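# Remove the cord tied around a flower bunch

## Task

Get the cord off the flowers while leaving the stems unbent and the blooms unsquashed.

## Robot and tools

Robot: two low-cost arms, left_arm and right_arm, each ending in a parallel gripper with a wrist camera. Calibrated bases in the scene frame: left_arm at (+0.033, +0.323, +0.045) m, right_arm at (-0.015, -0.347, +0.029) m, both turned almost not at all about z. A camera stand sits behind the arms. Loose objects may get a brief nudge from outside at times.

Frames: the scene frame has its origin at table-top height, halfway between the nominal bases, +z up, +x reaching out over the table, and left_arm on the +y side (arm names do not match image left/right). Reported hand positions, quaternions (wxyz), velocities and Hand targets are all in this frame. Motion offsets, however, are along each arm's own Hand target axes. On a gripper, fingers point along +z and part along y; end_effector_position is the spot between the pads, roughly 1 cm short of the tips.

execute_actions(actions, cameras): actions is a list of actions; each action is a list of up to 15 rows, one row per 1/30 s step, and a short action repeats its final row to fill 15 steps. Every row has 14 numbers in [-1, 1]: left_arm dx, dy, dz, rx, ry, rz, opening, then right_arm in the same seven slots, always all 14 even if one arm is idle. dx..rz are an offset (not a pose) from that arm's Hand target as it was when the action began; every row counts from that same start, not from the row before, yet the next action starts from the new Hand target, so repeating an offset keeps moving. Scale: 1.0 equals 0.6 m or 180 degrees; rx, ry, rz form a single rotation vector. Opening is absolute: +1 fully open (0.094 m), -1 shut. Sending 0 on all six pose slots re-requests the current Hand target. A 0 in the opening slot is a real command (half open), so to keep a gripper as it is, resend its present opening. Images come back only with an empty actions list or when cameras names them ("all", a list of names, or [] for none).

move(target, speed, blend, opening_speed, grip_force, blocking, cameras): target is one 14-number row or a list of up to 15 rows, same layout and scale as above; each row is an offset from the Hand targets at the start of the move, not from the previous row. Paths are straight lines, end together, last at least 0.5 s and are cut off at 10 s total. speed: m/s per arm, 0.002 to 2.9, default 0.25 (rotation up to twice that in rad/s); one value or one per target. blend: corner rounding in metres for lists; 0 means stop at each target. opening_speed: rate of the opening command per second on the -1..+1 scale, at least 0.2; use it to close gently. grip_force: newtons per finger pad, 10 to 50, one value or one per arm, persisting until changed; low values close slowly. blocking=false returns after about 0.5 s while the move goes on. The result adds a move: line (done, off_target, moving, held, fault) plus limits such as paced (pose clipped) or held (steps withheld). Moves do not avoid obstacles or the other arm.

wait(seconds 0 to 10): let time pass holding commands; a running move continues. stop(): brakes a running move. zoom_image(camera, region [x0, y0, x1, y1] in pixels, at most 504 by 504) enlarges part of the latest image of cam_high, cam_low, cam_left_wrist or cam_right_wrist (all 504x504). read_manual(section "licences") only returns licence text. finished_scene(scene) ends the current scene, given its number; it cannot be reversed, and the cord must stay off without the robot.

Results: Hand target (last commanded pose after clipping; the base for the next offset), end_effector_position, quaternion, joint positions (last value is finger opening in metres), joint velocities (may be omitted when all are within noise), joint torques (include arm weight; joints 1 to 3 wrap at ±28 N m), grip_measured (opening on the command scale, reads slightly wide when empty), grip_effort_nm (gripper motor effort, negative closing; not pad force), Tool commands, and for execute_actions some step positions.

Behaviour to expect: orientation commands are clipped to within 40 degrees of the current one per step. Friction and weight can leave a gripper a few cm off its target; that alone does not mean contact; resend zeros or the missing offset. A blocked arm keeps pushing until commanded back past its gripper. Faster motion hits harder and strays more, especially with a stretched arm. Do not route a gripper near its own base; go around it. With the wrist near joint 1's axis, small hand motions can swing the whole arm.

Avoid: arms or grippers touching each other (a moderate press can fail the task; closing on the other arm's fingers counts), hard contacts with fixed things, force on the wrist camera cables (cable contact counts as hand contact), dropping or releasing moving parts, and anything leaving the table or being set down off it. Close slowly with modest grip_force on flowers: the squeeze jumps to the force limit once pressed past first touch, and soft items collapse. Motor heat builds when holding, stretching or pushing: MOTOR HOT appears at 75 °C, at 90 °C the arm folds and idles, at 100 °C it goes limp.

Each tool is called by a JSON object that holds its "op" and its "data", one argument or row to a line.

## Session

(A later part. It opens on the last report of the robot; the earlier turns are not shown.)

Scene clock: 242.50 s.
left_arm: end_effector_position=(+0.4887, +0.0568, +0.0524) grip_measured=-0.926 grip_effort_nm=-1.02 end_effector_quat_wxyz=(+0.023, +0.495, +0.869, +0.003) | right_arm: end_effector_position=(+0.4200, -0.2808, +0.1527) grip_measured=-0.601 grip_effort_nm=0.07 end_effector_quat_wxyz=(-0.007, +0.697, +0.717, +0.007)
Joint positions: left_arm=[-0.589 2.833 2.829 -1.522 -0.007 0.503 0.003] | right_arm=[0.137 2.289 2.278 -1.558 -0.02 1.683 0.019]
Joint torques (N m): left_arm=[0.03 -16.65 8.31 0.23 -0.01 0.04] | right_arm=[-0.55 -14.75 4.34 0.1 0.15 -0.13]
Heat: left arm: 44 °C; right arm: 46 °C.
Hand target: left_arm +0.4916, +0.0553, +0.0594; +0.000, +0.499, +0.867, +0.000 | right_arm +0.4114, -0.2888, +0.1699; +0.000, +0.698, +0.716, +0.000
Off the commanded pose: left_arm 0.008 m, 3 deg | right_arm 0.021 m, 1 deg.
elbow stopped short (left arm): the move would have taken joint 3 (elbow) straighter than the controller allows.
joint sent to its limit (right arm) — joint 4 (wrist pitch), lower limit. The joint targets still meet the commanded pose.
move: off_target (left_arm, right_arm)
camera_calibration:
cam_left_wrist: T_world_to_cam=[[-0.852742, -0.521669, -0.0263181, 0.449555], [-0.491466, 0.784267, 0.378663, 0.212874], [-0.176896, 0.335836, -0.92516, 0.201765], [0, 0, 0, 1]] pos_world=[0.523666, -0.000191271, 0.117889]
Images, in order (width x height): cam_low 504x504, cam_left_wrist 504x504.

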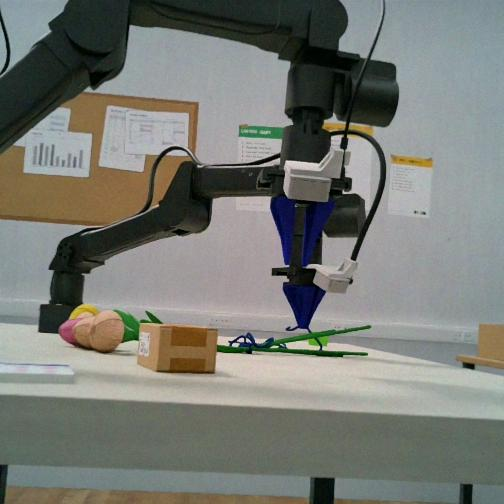

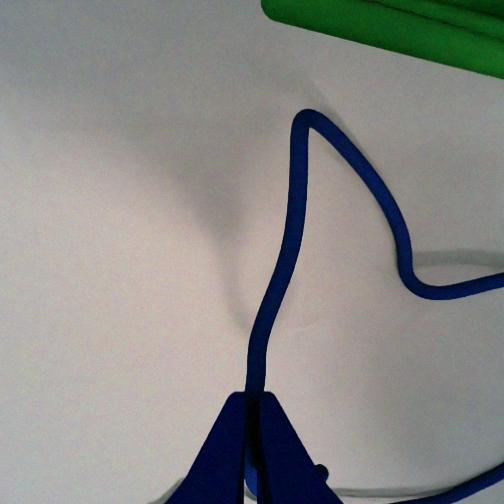

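{"op": "move", "data": {
  "target": [
    [0.0,0.0,0.1,0,0,0,-1,0,0,0,0,0,0,-0.6],
    [0.0,0.0,0.1,0,0,0,-0.6,0,0,0,0,0,0,-0.6],
    [0.0,0,-0.05,0,0,0,-0.6,0,0,0,0,0,0,-0.6],
    [0.05,-0.17,-0.15,0,0,-0.167,-0.6,0,0,0,0,0,0,-0.6]
  ],
  "speed": 0.12,
  "cameras": ["cam_left_wrist","cam_high"]
}}

{"op": "zoom_image", "data": {
  "camera": "cam_high",
  "region": [140, 200, 380, 370]
}}

Scene clock: 249.17 s.
left_arm: end_effector_position=(+0.3943, +0.0269, +0.1266) grip_measured=-0.603 grip_effort_nm=0.18 end_effector_quat_wxyz=(-0.010, +0.260, +0.965, +0.004) | right_arm: end_effector_position=(+0.4200, -0.2808, +0.1527) grip_measured=-0.601 grip_effort_nm=0.07 end_effector_quat_wxyz=(-0.007, +0.697, +0.717, +0.007)
Joint positions: left_arm=[-0.745 2.46 2.41 -1.542 0.001 -0.161 0.019] | right_arm=[0.137 2.289 2.278 -1.558 -0.02 1.683 0.019]
Joint torques (N m): left_arm=[-0.1 -20.94 4.1 0.14 -0.01 -0.11] | right_arm=[-0.57 -14.76 4.34 0.1 0.15 -0.13]
Heat: left arm: 47 °C; right arm: 47 °C.
Hand target: left_arm +0.3882, +0.0298, +0.1494; +0.000, +0.257, +0.966, +0.000 | right_arm +0.4114, -0.2888, +0.1699; +0.000, +0.698, +0.716, +0.000
Off the commanded pose: left_arm 0.024 m, 1 deg | right_arm 0.021 m, 1 deg.
elbow stopped short (left arm): the move would have taken joint 3 (elbow) straighter than the controller allows.
joint sent to its limit (left arm) — joint 4 (wrist pitch), lower limit. The joint targets still meet the commanded pose.
joint sent to its limit (right arm) — joint 4 (wrist pitch), lower limit. The joint targets still meet the commanded pose.
move: off_target (left_arm, right_arm); target 2's new opening was sent with left_arm's hand 0.014 m and 1 deg from that target
camera_calibration:
cam_left_wrist: T_world_to_cam=[[-0.491198, -0.871046, -0.00157392, 0.219145], [-0.785917, 0.442412, 0.431981, 0.280312], [-0.375579, 0.213425, -0.901882, 0.342461], [0, 0, 0, 1]] pos_world=[0.456567, -0.00621726, 0.188115]
Images, in order (width x height): cam_high 504x504, cam_left_wrist 504x504.

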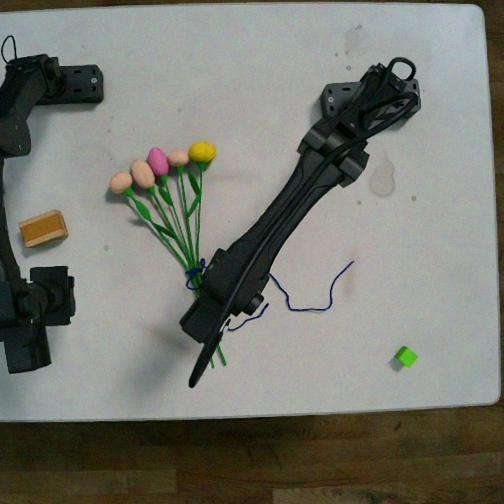

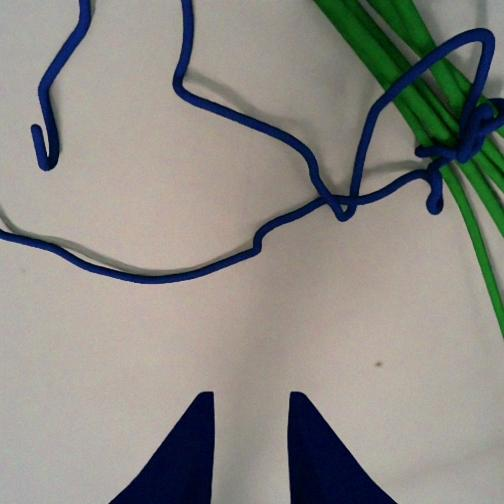

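Scaled by 2.100.

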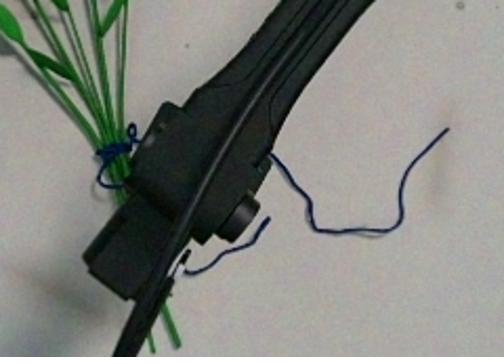

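{"op": "zoom_image", "data": {
  "camera": "cam_left_wrist",
  "region": [280, 130, 420, 270]
}}

{"op": "zoom_image", "data": {
  "camera": "cam_left_wrist",
  "region": [384, 40, 504, 220]
}}

Scaled by 3.600.

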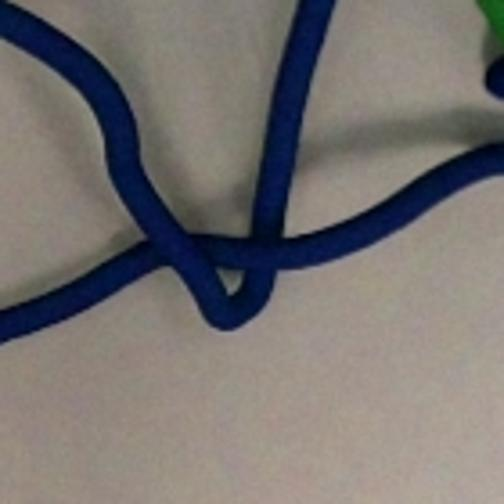

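Scaled by 2.800.

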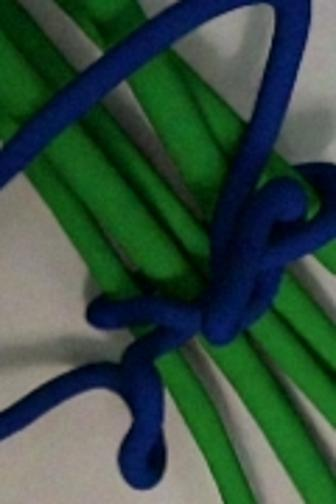

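{"op": "move", "data": {
  "target": [-0.059,-0.037,0.1,0,0,-0.217,-0.6,0,0,0,0,0,0,-0.6],
  "speed": 0.1,
  "cameras": ["cam_left_wrist"]
}}

Scene clock: 254.60 s.
left_arm: end_effector_position=(+0.4035, +0.0000, +0.0964) grip_measured=-0.603 grip_effort_nm=0.18 end_effector_quat_wxyz=(-0.005, -0.079, +0.997, +0.002) | right_arm: end_effector_position=(+0.4200, -0.2808, +0.1527) grip_measured=-0.601 grip_effort_nm=0.07 end_effector_quat_wxyz=(-0.007, +0.697, +0.717, +0.007)
Joint positions: left_arm=[-0.774 2.604 2.558 -1.534 0.004 -0.874 0.019] | right_arm=[0.137 2.289 2.278 -1.558 -0.02 1.683 0.019]
Joint torques (N m): left_arm=[-0.31 -12.93 8.39 0.33 0.01 -0.11] | right_arm=[-0.54 -14.75 4.34 0.1 0.15 -0.12]
Heat: left arm: 47 °C; right arm: 47 °C.
Hand target: left_arm +0.4079, -0.0071, +0.0893; +0.000, -0.081, +0.997, +0.000 | right_arm +0.4114, -0.2888, +0.1699; +0.000, +0.698, +0.716, +0.000
Off the commanded pose: left_arm 0.011 m, 1 deg | right_arm 0.021 m, 1 deg.
joint sent to its limit (right arm) — joint 4 (wrist pitch), lower limit. The joint targets still meet the commanded pose.
move: off_target (left_arm, right_arm)
camera_calibration:
cam_left_wrist: T_world_to_cam=[[0.169644, -0.985498, -0.00375317, -0.0663335], [-0.893471, -0.155407, 0.421377, 0.356971], [-0.41585, -0.0681308, -0.906878, 0.341119], [0, 0, 0, 1]] pos_world=[0.472051, 0.0133451, 0.158685]
Images, in order (width x height): cam_left_wrist 504x504.

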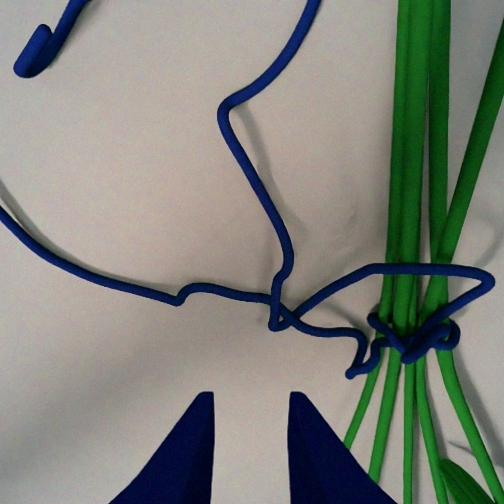

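{"op": "move", "data": {
  "target": [
    [0,-0.02,0.1,0,0,0,-0.6,0,0,0,0,0,0,-0.6]
  ],
  "speed": 0.1,
  "cameras": ["cam_left_wrist"]
}}

Scene clock: 256.40 s.
left_arm: end_effector_position=(+0.4103, -0.0160, +0.0475) grip_measured=-0.603 grip_effort_nm=0.18 end_effector_quat_wxyz=(+0.003, -0.078, +0.997, -0.006) | right_arm: end_effector_position=(+0.4200, -0.2808, +0.1527) grip_measured=-0.601 grip_effort_nm=0.07 end_effector_quat_wxyz=(-0.007, +0.697, +0.717, +0.007)
Joint positions: left_arm=[-0.789 2.649 2.447 -1.357 0.004 -0.888 0.019] | right_arm=[0.137 2.289 2.278 -1.558 -0.02 1.683 0.019]
Joint torques (N m): left_arm=[-0.51 -13.82 4.93 0.61 0.04 -0.12] | right_arm=[-0.54 -14.75 4.33 0.09 0.15 -0.13]
Heat: left arm: 47 °C; right arm: 47 °C.
Hand target: left_arm +0.4099, -0.0188, +0.0293; +0.000, -0.081, +0.997, +0.000 | right_arm +0.4114, -0.2888, +0.1699; +0.000, +0.698, +0.716, +0.000
Off the commanded pose: left_arm 0.018 m, 1 deg | right_arm 0.021 m, 1 deg.
joint sent to its limit (right arm) — joint 4 (wrist pitch), lower limit. The joint targets still meet the commanded pose.
move: off_target (left_arm, right_arm)
camera_calibration:
cam_left_wrist: T_world_to_cam=[[0.168477, -0.985619, 0.0130875, -0.0837066], [-0.90034, -0.148468, 0.409079, 0.384695], [-0.401253, -0.0807035, -0.912405, 0.292625], [0, 0, 0, 1]] pos_world=[0.477875, -0.00177218, 0.110718]
Images, in order (width x height): cam_left_wrist 504x504.

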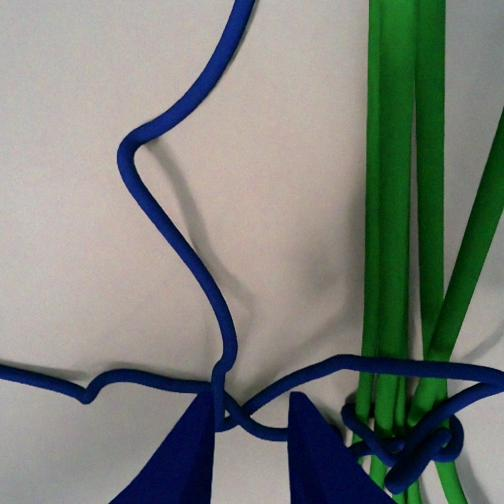

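{"op": "move", "data": {
  "target": [
    [0,0.008,0.03,0,0,0,-0.6,0,0,0,0,0,0,-0.6],
    [0,0.008,0.064,0,0,0,-0.6,0,0,0,0,0,0,-0.6]
  ],
  "speed": 0.1,
  "cameras": ["cam_left_wrist"]
}}

Scene clock: 258.27 s.
left_arm: end_effector_position=(+0.4085, -0.0147, +0.0119) grip_measured=-0.603 grip_effort_nm=0.17 end_effector_quat_wxyz=(+0.001, -0.078, +0.997, -0.005) | right_arm: end_effector_position=(+0.4200, -0.2808, +0.1527) grip_measured=-0.601 grip_effort_nm=0.07 end_effector_quat_wxyz=(-0.007, +0.697, +0.717, +0.007)
Joint positions: left_arm=[-0.789 2.649 2.306 -1.221 0.006 -0.888 0.019] | right_arm=[0.137 2.289 2.278 -1.558 -0.02 1.683 0.019]
Joint torques (N m): left_arm=[0.16 -14.24 3.59 0.81 -0.05 -0.05] | right_arm=[-0.54 -14.75 4.34 0.1 0.15 -0.13]
Heat: left arm: 47 °C; right arm: 47 °C.
Hand target: left_arm +0.4092, -0.0141, -0.0091; +0.000, -0.081, +0.997, +0.000 | right_arm +0.4114, -0.2888, +0.1699; +0.000, +0.698, +0.716, +0.000
Off the commanded pose: left_arm 0.021 m, 1 deg | right_arm 0.021 m, 1 deg.
joint sent to its limit (right arm) — joint 4 (wrist pitch), lower limit. The joint targets still meet the commanded pose.
move: off_target (left_arm, right_arm)
camera_calibration:
cam_left_wrist: T_world_to_cam=[[0.168521, -0.985643, 0.0103923, -0.0815999], [-0.898485, -0.149266, 0.412848, 0.396941], [-0.40537, -0.0789108, -0.910741, 0.261174], [0, 0, 0, 1]] pos_world=[0.476269, -0.000569254, 0.074834]
Images, in order (width x height): cam_left_wrist 504x504.

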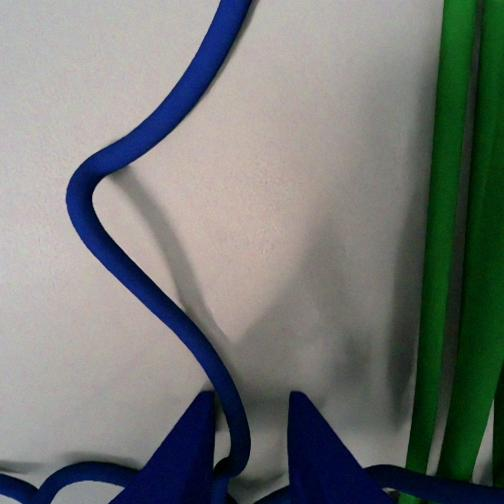

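{"op": "move", "data": {
  "target": [
    [0,0.0,0,0,0,0,-1,0,0,0,0,0,0,-0.6],
    [0,0.0,-0.06,0,0,0,-1,0,0,0,0,0,0,-0.6],
    [0.067,0.02,-0.06,0,0,0,-1,0,0,0,0,0,0,-0.6]
  ],
  "speed": 0.06,
  "cameras": ["cam_left_wrist"]
}}

Scene clock: 261.83 s.
left_arm: end_effector_position=(+0.3630, -0.0035, +0.0115) grip_measured=-0.922 grip_effort_nm=-1.02 end_effector_quat_wxyz=(-0.023, -0.078, +0.997, +0.016) | right_arm: end_effector_position=(+0.4200, -0.2808, +0.1527) grip_measured=-0.601 grip_effort_nm=0.07 end_effector_quat_wxyz=(-0.007, +0.697, +0.717, +0.007)
Joint positions: left_arm=[-0.834 2.509 2.038 -1.155 0.013 -0.932 0.004] | right_arm=[0.137 2.289 2.278 -1.558 -0.02 1.683 0.019]
Joint torques (N m): left_arm=[-0.59 -19.73 3.78 0.49 -0.09 -0.14] | right_arm=[-0.54 -14.74 4.34 0.1 0.15 -0.13]
Heat: left arm: 47 °C; right arm: 47 °C.
Hand target: left_arm +0.3675, -0.0088, +0.0269; +0.000, -0.081, +0.997, +0.000 | right_arm +0.4114, -0.2888, +0.1699; +0.000, +0.698, +0.716, +0.000
Off the commanded pose: left_arm 0.017 m, 3 deg | right_arm 0.021 m, 1 deg.
joint sent to its limit (right arm) — joint 4 (wrist pitch), lower limit. The joint targets still meet the commanded pose.
move: off_target (left_arm, right_arm)
camera_calibration:
cam_left_wrist: T_world_to_cam=[[0.167932, -0.985145, -0.0358877, -0.0622406], [-0.87669, -0.165894, 0.451547, 0.349495], [-0.450793, -0.0443668, -0.891525, 0.259651], [0, 0, 0, 1]] pos_world=[0.4339, 0.0081829, 0.0714379]
Images, in order (width x height): cam_left_wrist 504x504.

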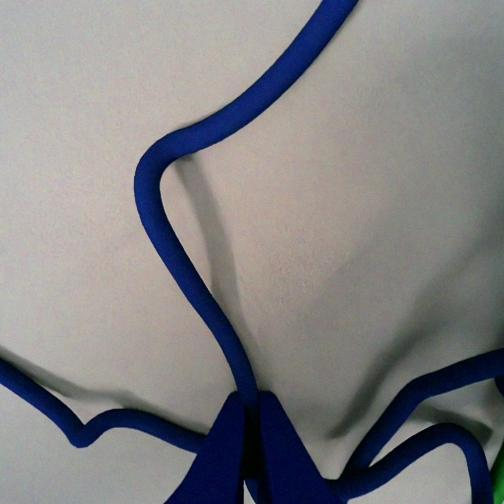

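{"op": "move", "data": {
  "target": [
    [0,0.0,0.03,0,0,0,-0.6,0,0,0,0,0,0,-0.6],
    [0,0.0,-0.15,0,0,0,-0.6,0,0,0,0,0,0,-0.6]
  ],
  "speed": 0.12,
  "cameras": ["cam_left_wrist"]
}}

{"op": "zoom_image", "data": {
  "camera": "cam_left_wrist",
  "region": [150, 260, 504, 504]
}}

Scene clock: 265.13 s.
left_arm: end_effector_position=(+0.3615, -0.0024, +0.0889) grip_measured=-0.603 grip_effort_nm=0.17 end_effector_quat_wxyz=(-0.027, -0.079, +0.996, +0.020) | right_arm: end_effector_position=(+0.4200, -0.2808, +0.1527) grip_measured=-0.601 grip_effort_nm=0.07 end_effector_quat_wxyz=(-0.007, +0.697, +0.717, +0.007)
Joint positions: left_arm=[-0.834 2.472 2.278 -1.442 0.015 -0.934 0.019] | right_arm=[0.137 2.289 2.278 -1.558 -0.02 1.683 0.019]
Joint torques (N m): left_arm=[-0.44 -19.15 8.53 -0.02 -0.13 -0.13] | right_arm=[-0.54 -14.75 4.36 0.09 0.15 -0.12]
Heat: left arm: 48 °C; right arm: 47 °C.
Hand target: left_arm +0.3675, -0.0088, +0.1169; +0.000, -0.081, +0.997, +0.000 | right_arm +0.4114, -0.2888, +0.1699; +0.000, +0.698, +0.716, +0.000
Off the commanded pose: left_arm 0.029 m, 4 deg | right_arm 0.021 m, 1 deg.
joint sent to its limit (right arm) — joint 4 (wrist pitch), lower limit. The joint targets still meet the commanded pose.
move: off_target (left_arm, right_arm)
camera_calibration:
cam_left_wrist: T_world_to_cam=[[0.169251, -0.984644, -0.0427806, -0.0579786], [-0.872854, -0.16991, 0.457445, 0.311567], [-0.457689, -0.0400819, -0.888208, 0.330187], [0, 0, 0, 1]] pos_world=[0.432888, 0.00908465, 0.14827]
Images, in order (width x height): cam_left_wrist 504x504.

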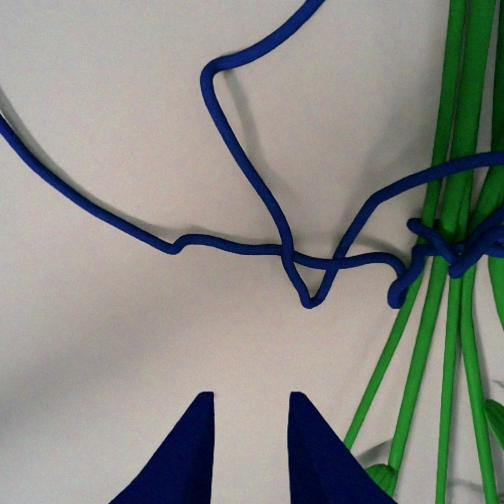

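Scaled by 1.424.

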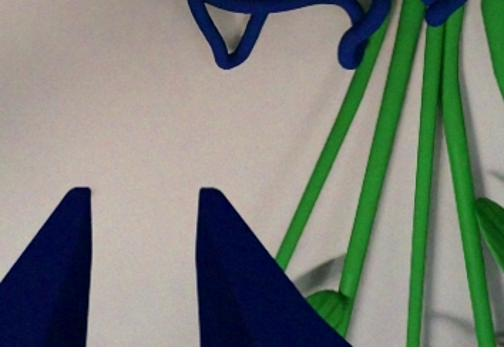

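{"op": "move", "data": {
  "target": [
    [0.022,-0.034,0.13,0,0,0,-0.5,0,0,0,0,0,0,-0.6]
  ],
  "speed": 0.1,
  "cameras": ["cam_left_wrist"]
}}

Scene clock: 267.20 s.
left_arm: end_effector_position=(+0.3580, -0.0322, +0.0545) grip_measured=-0.503 grip_effort_nm=0.18 end_effector_quat_wxyz=(-0.001, -0.077, +0.997, -0.010) | right_arm: end_effector_position=(+0.4200, -0.2808, +0.1527) grip_measured=-0.601 grip_effort_nm=0.07 end_effector_quat_wxyz=(-0.007, +0.697, +0.717, +0.007)
Joint positions: left_arm=[-0.883 2.472 2.144 -1.229 0.015 -0.98 0.023] | right_arm=[0.137 2.289 2.278 -1.558 -0.02 1.683 0.019]
Joint torques (N m): left_arm=[-0.43 -13.76 4.1 0.61 -0.12 -0.13] | right_arm=[-0.54 -14.78 4.33 0.09 0.15 -0.13]
Heat: left arm: 48 °C; right arm: 47 °C.
Hand target: left_arm +0.3579, -0.0311, +0.0390; +0.000, -0.081, +0.997, +0.000 | right_arm +0.4114, -0.2888, +0.1699; +0.000, +0.698, +0.716, +0.000
Off the commanded pose: left_arm 0.016 m, 1 deg | right_arm 0.021 m, 1 deg.
joint sent to its limit (right arm) — joint 4 (wrist pitch), lower limit. The joint targets still meet the commanded pose.
move: off_target (left_arm, right_arm)
camera_calibration:
cam_left_wrist: T_world_to_cam=[[0.166697, -0.985782, 0.0211022, -0.0908237], [-0.897528, -0.142843, 0.417181, 0.331073], [-0.408235, -0.0884826, -0.908579, 0.278711], [0, 0, 0, 1]] pos_world=[0.426067, -0.01758, 0.11703]
Images, in order (width x height): cam_left_wrist 504x504.

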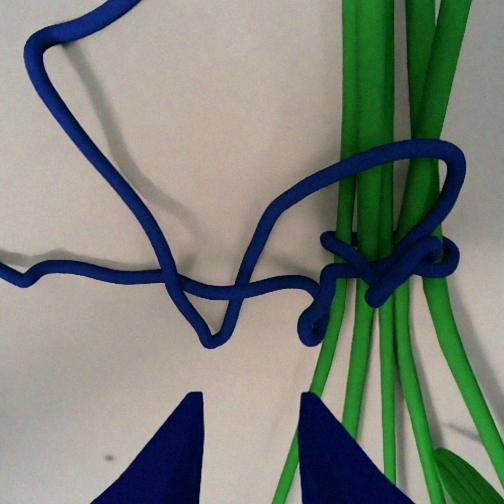

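{"op": "move", "data": {
  "target": [
    [0.006,0.017,0.03,0,0,0,-0.5,0,0,0,0,0,0,-0.6],
    [0.006,0.017,0.08,0,0,0,-0.5,0,0,0,0,0,0,-0.6]
  ],
  "speed": 0.1,
  "cameras": ["cam_left_wrist"]
}}

Scene clock: 269.20 s.
left_arm: end_effector_position=(+0.3488, -0.0223, +0.0111) grip_measured=-0.503 grip_effort_nm=0.18 end_effector_quat_wxyz=(-0.009, -0.077, +0.997, -0.001) | right_arm: end_effector_position=(+0.4200, -0.2808, +0.1527) grip_measured=-0.601 grip_effort_nm=0.07 end_effector_quat_wxyz=(-0.007, +0.697, +0.717, +0.007)
Joint positions: left_arm=[-0.883 2.472 1.969 -1.077 0.015 -0.98 0.023] | right_arm=[0.137 2.289 2.278 -1.558 -0.02 1.683 0.019]
Joint torques (N m): left_arm=[0.21 -13.23 2.78 0.95 -0.12 -0.09] | right_arm=[-0.53 -14.75 4.36 0.1 0.15 -0.13]
Heat: left arm: 48 °C; right arm: 47 °C.
Hand target: left_arm +0.3526, -0.0215, -0.0091; +0.000, -0.081, +0.997, +0.000 | right_arm +0.4114, -0.2888, +0.1699; +0.000, +0.698, +0.716, +0.000
Off the commanded pose: left_arm 0.020 m, 1 deg | right_arm 0.021 m, 1 deg.
joint sent to its limit (right arm) — joint 4 (wrist pitch), lower limit. The joint targets still meet the commanded pose.
move: off_target (left_arm, right_arm)
camera_calibration:
cam_left_wrist: T_world_to_cam=[[0.166899, -0.985973, 0.00162373, -0.0784885], [-0.890857, -0.150092, 0.428772, 0.339711], [-0.422514, -0.0730079, -0.903411, 0.241673], [0, 0, 0, 1]] pos_world=[0.417844, -0.00875554, 0.0727994]
Images, in order (width x height): cam_left_wrist 504x504.

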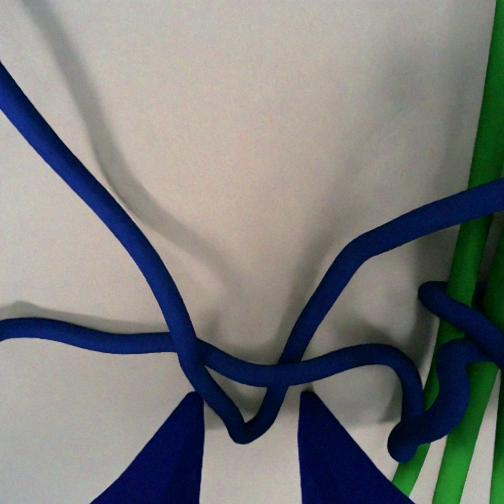

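{"op": "move", "data": {
  "target": [
    [0,0.0,0,0,0,0,-1,0,0,0,0,0,0,-0.6],
    [0,0.0,-0.05,0,0,0,-1,0,0,0,0,0,0,-0.6],
    [0.05,0.05,-0.05,0,0,0,-1,0,0,0,0,0,0,-0.6]
  ],
  "speed": 0.06,
  "cameras": ["cam_left_wrist"]
}}

Scene clock: 272.57 s.
left_arm: end_effector_position=(+0.3170, +0.0041, +0.0111) grip_measured=-0.919 grip_effort_nm=-1.02 end_effector_quat_wxyz=(-0.018, -0.079, +0.997, +0.007) | right_arm: end_effector_position=(+0.4200, -0.2808, +0.1527) grip_measured=-0.601 grip_effort_nm=0.07 end_effector_quat_wxyz=(-0.007, +0.697, +0.717, +0.007)
Joint positions: left_arm=[-0.894 2.329 1.709 -0.985 0.019 -0.995 0.004] | right_arm=[0.137 2.289 2.278 -1.558 -0.02 1.683 0.019]
Joint torques (N m): left_arm=[-0.68 -17.63 3.52 0.42 -0.07 -0.1] | right_arm=[-0.53 -14.76 4.36 0.09 0.15 -0.13]
Heat: left arm: 48 °C; right arm: 47 °C.
Hand target: left_arm +0.3182, +0.0032, +0.0210; +0.000, -0.081, +0.997, +0.000 | right_arm +0.4114, -0.2888, +0.1699; +0.000, +0.698, +0.716, +0.000
Off the commanded pose: left_arm 0.010 m, 2 deg | right_arm 0.021 m, 1 deg.
joint sent to its limit (right arm) — joint 4 (wrist pitch), lower limit. The joint targets still meet the commanded pose.
move: off_target (right_arm)
camera_calibration:
cam_left_wrist: T_world_to_cam=[[0.171007, -0.985121, -0.0171175, -0.0481735], [-0.881469, -0.16073, 0.444049, 0.312138], [-0.440193, -0.0608468, -0.895839, 0.235656], [0, 0, 0, 1]] pos_world=[0.387112, 0.0170519, 0.0716807]
Images, in order (width x height): cam_left_wrist 504x504.

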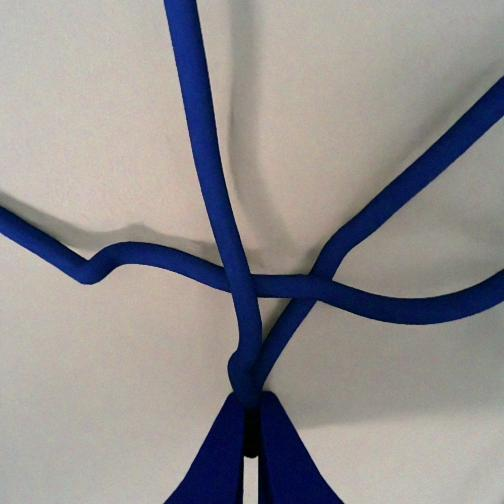

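{"op": "move", "data": {
  "target": [
    [0.0225,0.071,-0.01,0,0,0,-1,0,0,0,0,0,0,-0.6]
  ],
  "speed": 0.06,
  "cameras": ["cam_left_wrist","cam_high"]
}}

{"op": "zoom_image", "data": {
  "camera": "cam_high",
  "region": [140, 200, 380, 370]
}}

Scene clock: 275.93 s.
left_arm: end_effector_position=(+0.2888, +0.0439, +0.0127) grip_measured=-0.919 grip_effort_nm=-1.02 end_effector_quat_wxyz=(-0.026, -0.079, +0.996, +0.017) | right_arm: end_effector_position=(+0.4200, -0.2808, +0.1527) grip_measured=-0.601 grip_effort_nm=0.07 end_effector_quat_wxyz=(-0.007, +0.697, +0.717, +0.007)
Joint positions: left_arm=[-0.879 2.178 1.454 -0.907 0.019 -0.978 0.004] | right_arm=[0.137 2.289 2.278 -1.558 -0.02 1.683 0.019]
Joint torques (N m): left_arm=[0.8 -17.09 3.52 0.5 -0.16 0.05] | right_arm=[-0.54 -14.76 4.33 0.1 0.15 -0.13]
Heat: left arm: 48 °C; right arm: 47 °C.
Hand target: left_arm +0.2979, +0.0431, +0.0269; +0.000, -0.081, +0.997, +0.000 | right_arm +0.4114, -0.2888, +0.1699; +0.000, +0.698, +0.716, +0.000
Off the commanded pose: left_arm 0.017 m, 4 deg | right_arm 0.021 m, 1 deg.
joint sent to its limit (right arm) — joint 4 (wrist pitch), lower limit. The joint targets still meet the commanded pose.
move: off_target (left_arm, right_arm)
camera_calibration:
cam_left_wrist: T_world_to_cam=[[0.168956, -0.984882, -0.0382131, -0.00333819], [-0.873698, -0.167602, 0.456685, 0.290926], [-0.456186, -0.0437732, -0.888807, 0.230926], [0, 0, 0, 1]] pos_world=[0.360091, 0.0555805, 0.0722591]
Images, in order (width x height): cam_high 504x504, cam_left_wrist 504x504.

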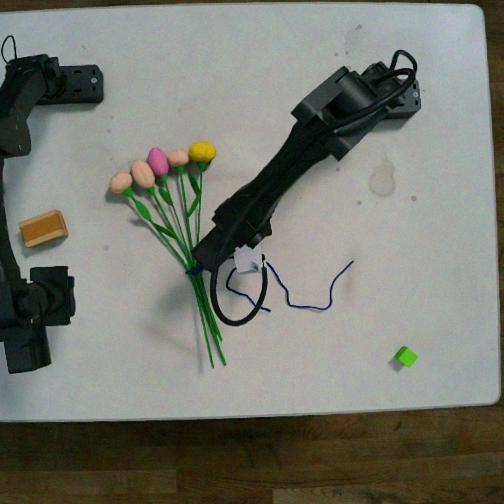

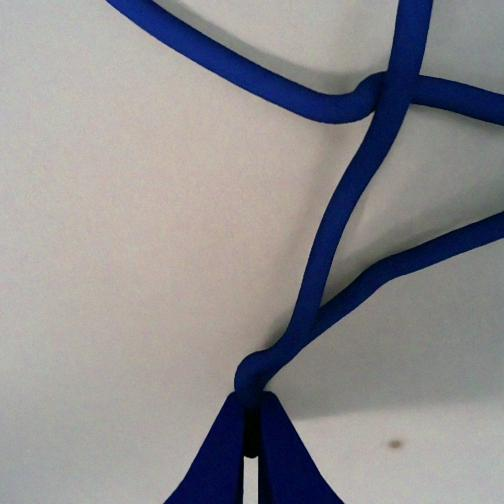

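Scaled by 2.100.

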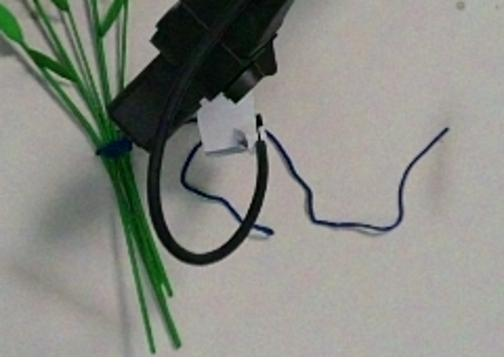

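{"op": "move", "data": {
  "target": [
    [0,0.0,0.03,0,0,0,-0.6,0,0,0,0,0,0,-0.6],
    [0,0.0,-0.15,0,0,0,-0.6,0,0,0,0,0,0,-0.6],
    [0.02,0.1,-0.25,0,0,0.25,-0.6,0,0,0,0,0,0,-0.6]
  ],
  "speed": 0.12,
  "cameras": ["cam_left_wrist","cam_high"]
}}

{"op": "zoom_image", "data": {
  "camera": "cam_high",
  "region": [140, 200, 380, 370]
}}

Scene clock: 283.60 s.
left_arm: end_effector_position=(+0.2799, +0.0902, +0.1682) grip_measured=-0.603 grip_effort_nm=0.18 end_effector_quat_wxyz=(-0.008, +0.304, +0.953, -0.005) | right_arm: end_effector_position=(+0.4200, -0.2808, +0.1527) grip_measured=-0.601 grip_effort_nm=0.07 end_effector_quat_wxyz=(-0.007, +0.697, +0.717, +0.007)
Joint positions: left_arm=[-0.807 1.839 1.602 -1.344 0.015 -0.132 0.019] | right_arm=[0.137 2.289 2.278 -1.558 -0.02 1.683 0.019]
Joint torques (N m): left_arm=[0.65 -14.16 4.15 0.16 -0.11 0.02] | right_arm=[-0.55 -14.76 4.34 0.1 0.15 -0.13]
Heat: left arm: 48 °C; right arm: 47 °C.
Hand target: left_arm +0.2764, +0.1003, +0.1770; +0.000, +0.306, +0.952, +0.000 | right_arm +0.4114, -0.2888, +0.1699; +0.000, +0.698, +0.716, +0.000
Off the commanded pose: left_arm 0.014 m, 1 deg | right_arm 0.021 m, 1 deg.
joint sent to its limit (right arm) — joint 4 (wrist pitch), lower limit. The joint targets still meet the commanded pose.
move: off_target (left_arm, right_arm)
camera_calibration:
cam_left_wrist: T_world_to_cam=[[-0.56872, -0.822407, 0.0142901, 0.23273], [-0.741579, 0.520186, 0.423636, 0.126436], [-0.355834, 0.230333, -0.90572, 0.317042], [0, 0, 0, 1]] pos_world=[0.338935, 0.0526033, 0.230262]
Images, in order (width x height): cam_high 504x504, cam_left_wrist 504x504.

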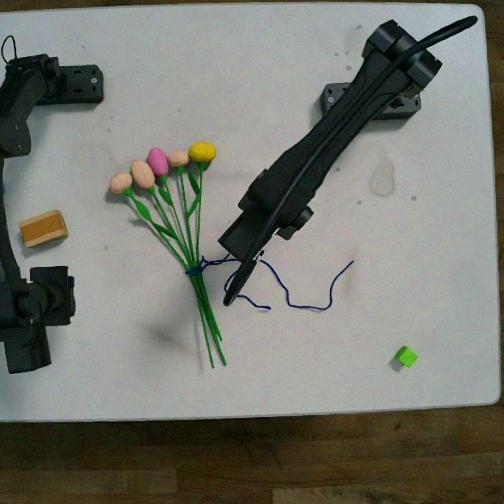

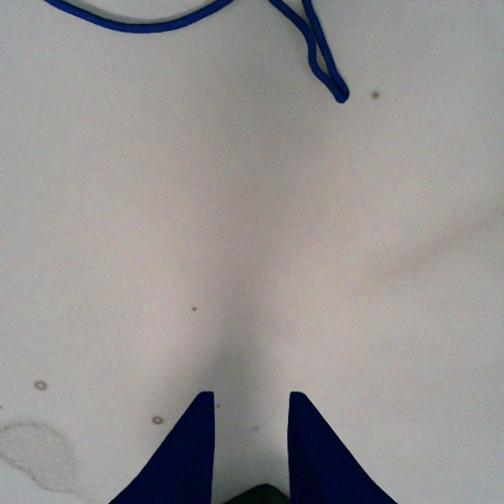

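Scaled by 2.100.

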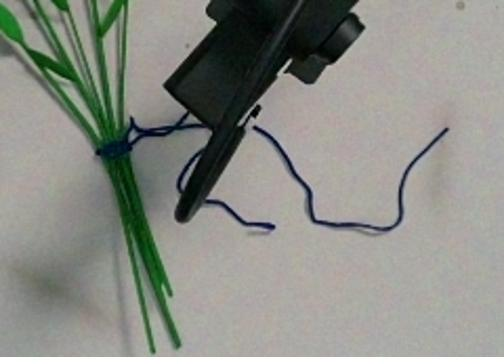

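{"op": "move", "data": {
  "target": [-0.23,-0.05,0.06,0,0,0.133,-0.6,0,0,0,0,0,0,-0.6],
  "speed": 0.15,
  "cameras": ["cam_left_wrist"]
}}

{"op": "zoom_image", "data": {
  "camera": "cam_left_wrist",
  "region": [180, 30, 430, 280]
}}

Scene clock: 286.33 s.
left_arm: end_effector_position=(+0.3697, +0.0001, +0.1441) grip_measured=-0.603 grip_effort_nm=0.18 end_effector_quat_wxyz=(+0.007, +0.490, +0.872, -0.003) | right_arm: end_effector_position=(+0.4200, -0.2808, +0.1527) grip_measured=-0.601 grip_effort_nm=0.07 end_effector_quat_wxyz=(-0.007, +0.697, +0.717, +0.007)
Joint positions: left_arm=[-0.822 2.415 2.399 -1.54 0.003 0.259 0.019] | right_arm=[0.137 2.289 2.278 -1.558 -0.02 1.683 0.019]
Joint torques (N m): left_arm=[-0.38 -12.23 8.49 0.16 -0.07 0.02] | right_arm=[-0.55 -14.76 4.34 0.1 0.15 -0.13]
Heat: left arm: 48 °C; right arm: 48 °C.
Hand target: left_arm +0.3710, -0.0045, +0.1410; +0.000, +0.497, +0.868, +0.000 | right_arm +0.4114, -0.2888, +0.1699; +0.000, +0.698, +0.716, +0.000
Off the commanded pose: left_arm 0.006 m, 1 deg | right_arm 0.021 m, 1 deg.
joint sent to its limit (left arm) — joint 4 (wrist pitch), lower limit. The joint targets still meet the commanded pose.
joint sent to its limit (right arm) — joint 4 (wrist pitch), lower limit. The joint targets still meet the commanded pose.
move: off_target (right_arm)
camera_calibration:
cam_left_wrist: T_world_to_cam=[[-0.847496, -0.530801, 0.0000353502, 0.315135], [-0.486544, 0.77686, 0.399704, 0.159305], [-0.212191, 0.338731, -0.916644, 0.296402], [0, 0, 0, 1]] pos_world=[0.407479, -0.056884, 0.208009]
Images, in order (width x height): cam_left_wrist 504x504.

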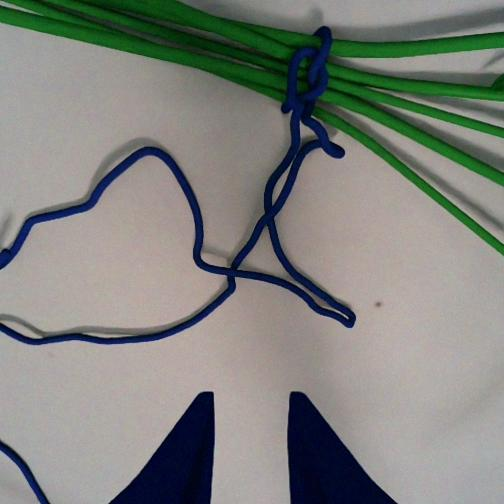

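Scaled by 2.016.

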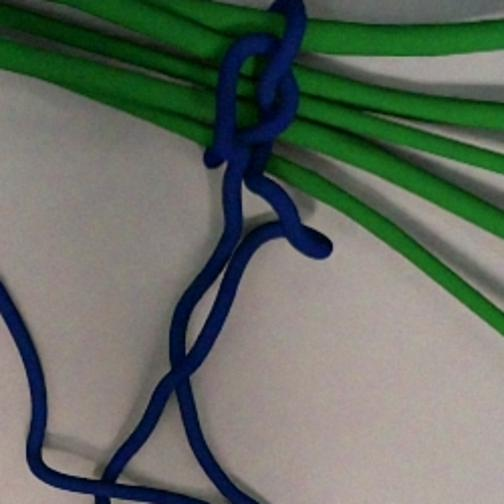

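{"op": "zoom_image", "data": {
  "camera": "cam_left_wrist",
  "region": [260, 20, 360, 120]
}}

{"op": "zoom_image", "data": {
  "camera": "cam_left_wrist",
  "region": [260, 70, 360, 170]
}}

Scaled by 5.040.

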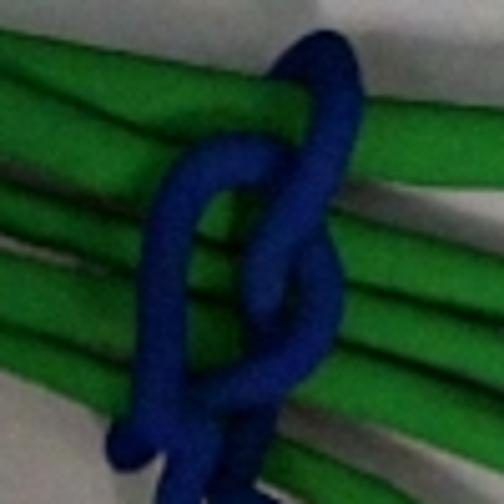

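Scaled by 5.040.

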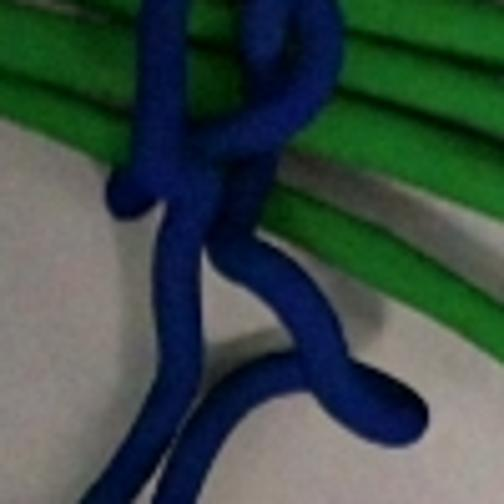

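{"op": "move", "data": {
  "target": [0.085,-0.064,0.12,0,0,-0.244,-0.5,0,0,0,0,0,0,-0.6],
  "speed": 0.12,
  "cameras": ["cam_left_wrist"]
}}

Scene clock: 291.47 s.
left_arm: end_effector_position=(+0.3080, +0.0255, +0.0523) grip_measured=-0.503 grip_effort_nm=0.18 end_effector_quat_wxyz=(-0.029, +0.139, +0.990, +0.017) | right_arm: end_effector_position=(+0.4200, -0.2808, +0.1527) grip_measured=-0.601 grip_effort_nm=0.07 end_effector_quat_wxyz=(-0.007, +0.697, +0.717, +0.007)
Joint positions: left_arm=[-0.879 2.222 1.697 -1.112 0.01 -0.543 0.023] | right_arm=[0.137 2.289 2.278 -1.558 -0.02 1.683 0.019]
Joint torques (N m): left_arm=[-0.49 -18.3 3.93 0.47 -0.09 -0.12] | right_arm=[-0.55 -14.75 4.34 0.1 0.16 -0.13]
Heat: left arm: 49 °C; right arm: 48 °C.
Hand target: left_arm +0.3120, +0.0200, +0.0689; +0.000, +0.137, +0.991, +0.000 | right_arm +0.4114, -0.2888, +0.1699; +0.000, +0.698, +0.716, +0.000
Off the commanded pose: left_arm 0.018 m, 4 deg | right_arm 0.021 m, 1 deg.
joint sent to its limit (right arm) — joint 4 (wrist pitch), lower limit. The joint targets still meet the commanded pose.
move: off_target (left_arm, right_arm)
camera_calibration:
cam_left_wrist: T_world_to_cam=[[-0.263047, -0.964452, -0.025287, 0.108737], [-0.855446, 0.221037, 0.468354, 0.270369], [-0.446116, 0.144831, -0.883179, 0.265806], [0, 0, 0, 1]] pos_world=[0.378469, 0.00661356, 0.110876]
Images, in order (width x height): cam_left_wrist 504x504.

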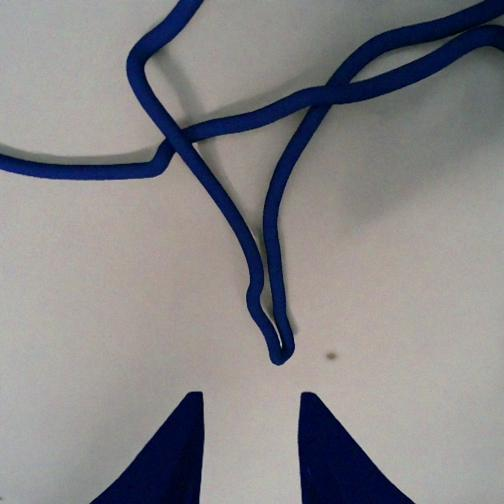

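{"op": "move", "data": {
  "target": [
    [0,-0.007,0.07,0,0,0,-0.5,0,0,0,0,0,0,-0.6],
    [0,-0.007,0.13,0,0,0,-0.5,0,0,0,0,0,0,-0.6],
    [0,-0.007,0.13,0,0,0,-1,0,0,0,0,0,0,-0.6],
    [0,-0.007,0.085,0,0,0,-1,0,0,0,0,0,0,-0.6]
  ],
  "speed": 0.1,
  "cameras": ["cam_left_wrist"]
}}

Scene clock: 295.43 s.
left_arm: end_effector_position=(+0.3119, +0.0151, +0.0107) grip_measured=-0.914 grip_effort_nm=-1.02 end_effector_quat_wxyz=(+0.000, +0.139, +0.990, -0.009) | right_arm: end_effector_position=(+0.4200, -0.2808, +0.1527) grip_measured=-0.601 grip_effort_nm=0.07 end_effector_quat_wxyz=(-0.007, +0.697, +0.717, +0.007)
Joint positions: left_arm=[-0.888 2.247 1.564 -0.877 0.013 -0.552 0.004] | right_arm=[0.137 2.289 2.278 -1.558 -0.02 1.683 0.019]
Joint torques (N m): left_arm=[-0.68 -14.01 6.71 -0.11 -0.11 -0.15] | right_arm=[-0.55 -14.75 4.34 0.1 0.15 -0.13]
Heat: left arm: 48 °C; right arm: 48 °C.
Hand target: left_arm +0.3109, +0.0160, +0.0179; +0.000, +0.137, +0.991, +0.000 | right_arm +0.4114, -0.2888, +0.1699; +0.000, +0.698, +0.716, +0.000
Off the commanded pose: left_arm 0.007 m, 1 deg | right_arm 0.021 m, 1 deg.
joint sent to its limit (right arm) — joint 4 (wrist pitch), lower limit. The joint targets still meet the commanded pose.
move: off_target (right_arm); target 3's new opening was sent with left_arm's hand 0.020 m and 1 deg from that target
camera_calibration:
cam_left_wrist: T_world_to_cam=[[-0.262307, -0.964816, 0.018057, 0.0979397], [-0.877631, 0.2463, 0.411218, 0.302757], [-0.401197, 0.0920178, -0.911358, 0.219435], [0, 0, 0, 1]] pos_world=[0.379436, -0.000267153, 0.0737164]
Images, in order (width x height): cam_left_wrist 504x504.

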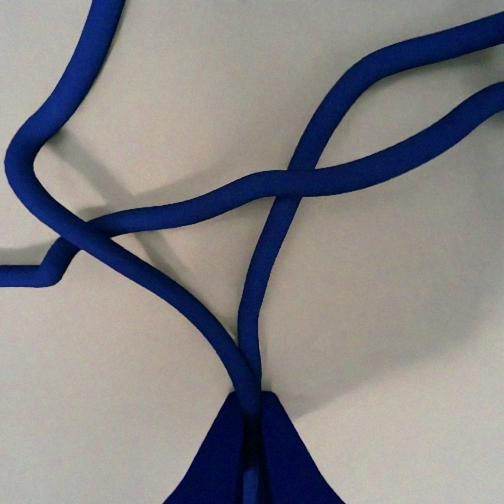

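{"op": "move", "data": {
  "target": [
    [0.087,0.0,-0.01,0,0,0,-1,0,0,0,0,0,0,-0.6]
  ],
  "speed": 0.05,
  "cameras": ["cam_left_wrist","cam_high"]
}}

{"op": "zoom_image", "data": {
  "camera": "cam_high",
  "region": [140, 200, 380, 370]
}}

Scene clock: 297.30 s.
left_arm: end_effector_position=(+0.2567, +0.0349, +0.0107) grip_measured=-0.914 grip_effort_nm=-1.02 end_effector_quat_wxyz=(-0.024, +0.140, +0.990, +0.015) | right_arm: end_effector_position=(+0.4200, -0.2808, +0.1527) grip_measured=-0.601 grip_effort_nm=0.07 end_effector_quat_wxyz=(-0.007, +0.697, +0.717, +0.007)
Joint positions: left_arm=[-0.964 2.133 1.37 -0.865 0.012 -0.626 0.004] | right_arm=[0.137 2.289 2.278 -1.558 -0.02 1.683 0.019]
Joint torques (N m): left_arm=[-0.44 -16.58 3.67 0.42 -0.06 -0.1] | right_arm=[-0.55 -14.78 4.34 0.09 0.15 -0.13]
Heat: left arm: 48 °C; right arm: 48 °C.
Hand target: left_arm +0.2607, +0.0302, +0.0238; +0.000, +0.137, +0.991, +0.000 | right_arm +0.4114, -0.2888, +0.1699; +0.000, +0.698, +0.716, +0.000
Off the commanded pose: left_arm 0.015 m, 3 deg | right_arm 0.021 m, 1 deg.
joint sent to its limit (right arm) — joint 4 (wrist pitch), lower limit. The joint targets still meet the commanded pose.
move: off_target (left_arm, right_arm)
camera_calibration:
cam_left_wrist: T_world_to_cam=[[-0.26464, -0.964065, -0.0233471, 0.10362], [-0.858925, 0.224633, 0.460205, 0.244789], [-0.438423, 0.141842, -0.887506, 0.203017], [0, 0, 0, 1]] pos_world=[0.326684, 0.0161127, 0.0699449]
Images, in order (width x height): cam_high 504x504, cam_left_wrist 504x504.

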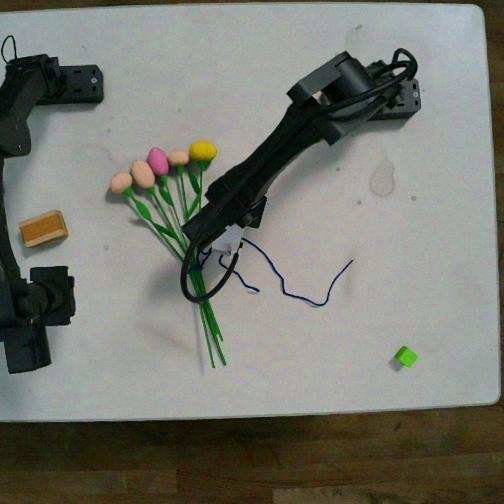

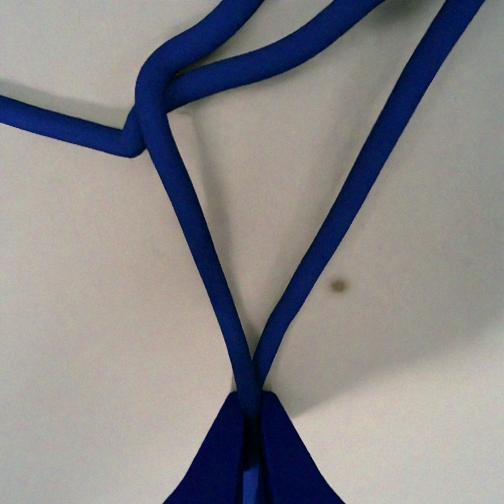

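Scaled by 2.100.

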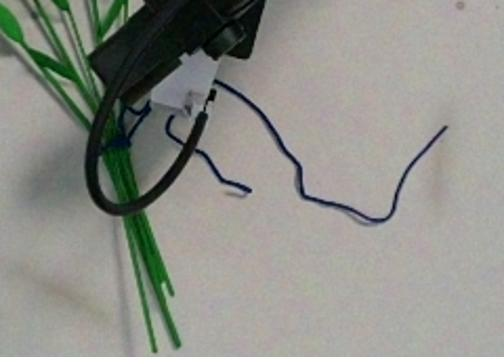

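{"op": "move", "data": {
  "target": [
    [-0.01,0.0,0.03,0,0,0,-0.6,0,0,0,0,0,0,-0.6],
    [0,0.0,-0.15,0,0,0,-0.6,0,0,0,0,0,0,-0.6],
    [-0.2,-0.015,-0.2,0,0,0.244,-0.6,0,0,0,0,0,0,-0.6]
  ],
  "speed": 0.12,
  "cameras": ["cam_left_wrist"]
}}

{"op": "zoom_image", "data": {
  "camera": "cam_left_wrist",
  "region": [180, 30, 430, 280]
}}

Scene clock: 303.90 s.
left_arm: end_effector_position=(+0.3686, -0.0109, +0.1487) grip_measured=-0.603 grip_effort_nm=0.18 end_effector_quat_wxyz=(+0.020, +0.495, +0.868, -0.007) | right_arm: end_effector_position=(+0.4200, -0.2808, +0.1527) grip_measured=-0.601 grip_effort_nm=0.07 end_effector_quat_wxyz=(-0.007, +0.697, +0.717, +0.007)
Joint positions: left_arm=[-0.84 2.424 2.433 -1.539 0.003 0.253 0.019] | right_arm=[0.137 2.289 2.278 -1.558 -0.02 1.683 0.019]
Joint torques (N m): left_arm=[0.72 -12.1 8.55 0.21 -0.07 0.01] | right_arm=[-0.57 -14.75 4.34 0.1 0.16 -0.13]
Heat: left arm: 47 °C; right arm: 48 °C.
Hand target: left_arm +0.3737, -0.0111, +0.1439; +0.000, +0.497, +0.868, +0.000 | right_arm +0.4114, -0.2888, +0.1699; +0.000, +0.698, +0.716, +0.000
Off the commanded pose: left_arm 0.007 m, 2 deg | right_arm 0.021 m, 1 deg.
joint sent to its limit (left arm) — joint 4 (wrist pitch), lower limit. The joint targets still meet the commanded pose.
joint sent to its limit (right arm) — joint 4 (wrist pitch), lower limit. The joint targets still meet the commanded pose.
move: off_target (right_arm)
camera_calibration:
cam_left_wrist: T_world_to_cam=[[-0.85387, -0.520449, -0.00630344, 0.31177], [-0.484419, 0.790212, 0.375371, 0.168459], [-0.19038, 0.323572, -0.926853, 0.297473], [0, 0, 0, 1]] pos_world=[0.404448, -0.067112, 0.214445]
Images, in order (width x height): cam_left_wrist 504x504.

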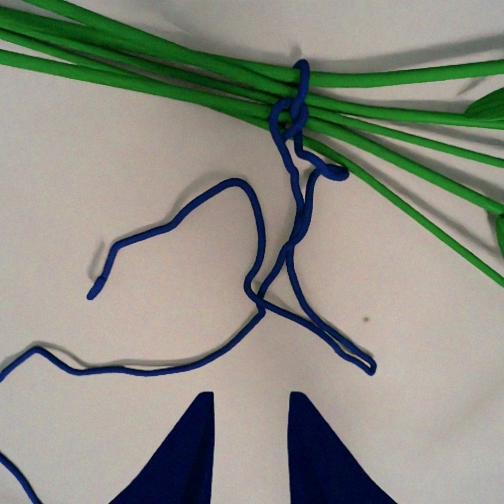

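Scaled by 2.016.

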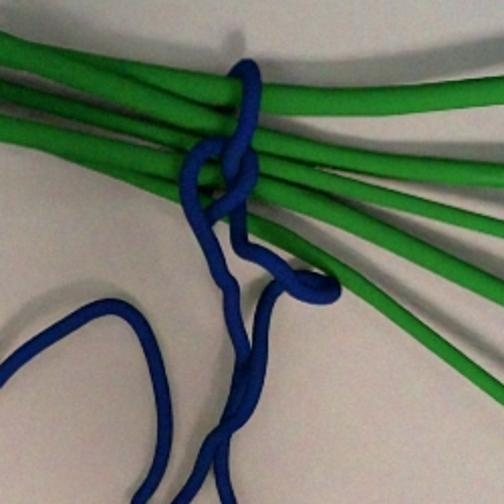

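{"op": "zoom_image", "data": {
  "camera": "cam_left_wrist",
  "region": [255, 90, 325, 160]
}}

{"op": "zoom_image", "data": {
  "camera": "cam_left_wrist",
  "region": [265, 50, 325, 110]
}}

Scaled by 7.200.

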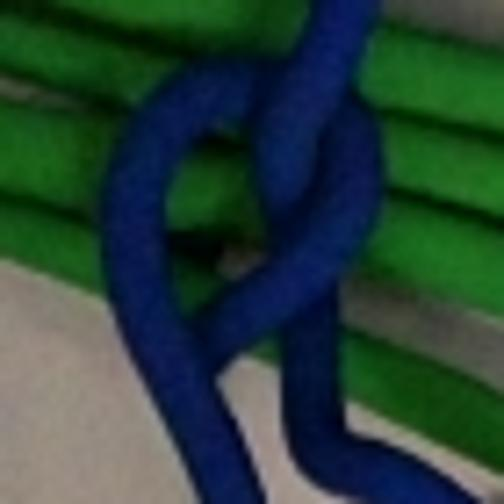

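Scaled by 8.400.

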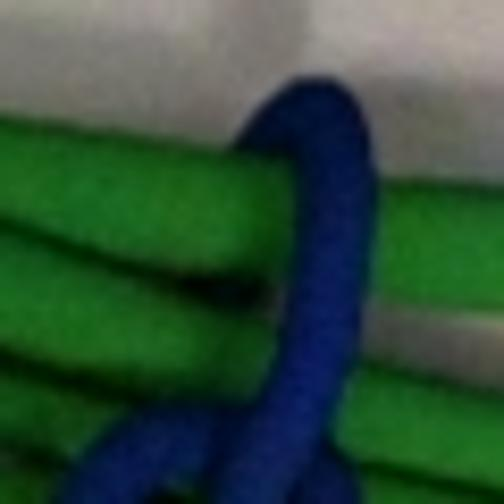

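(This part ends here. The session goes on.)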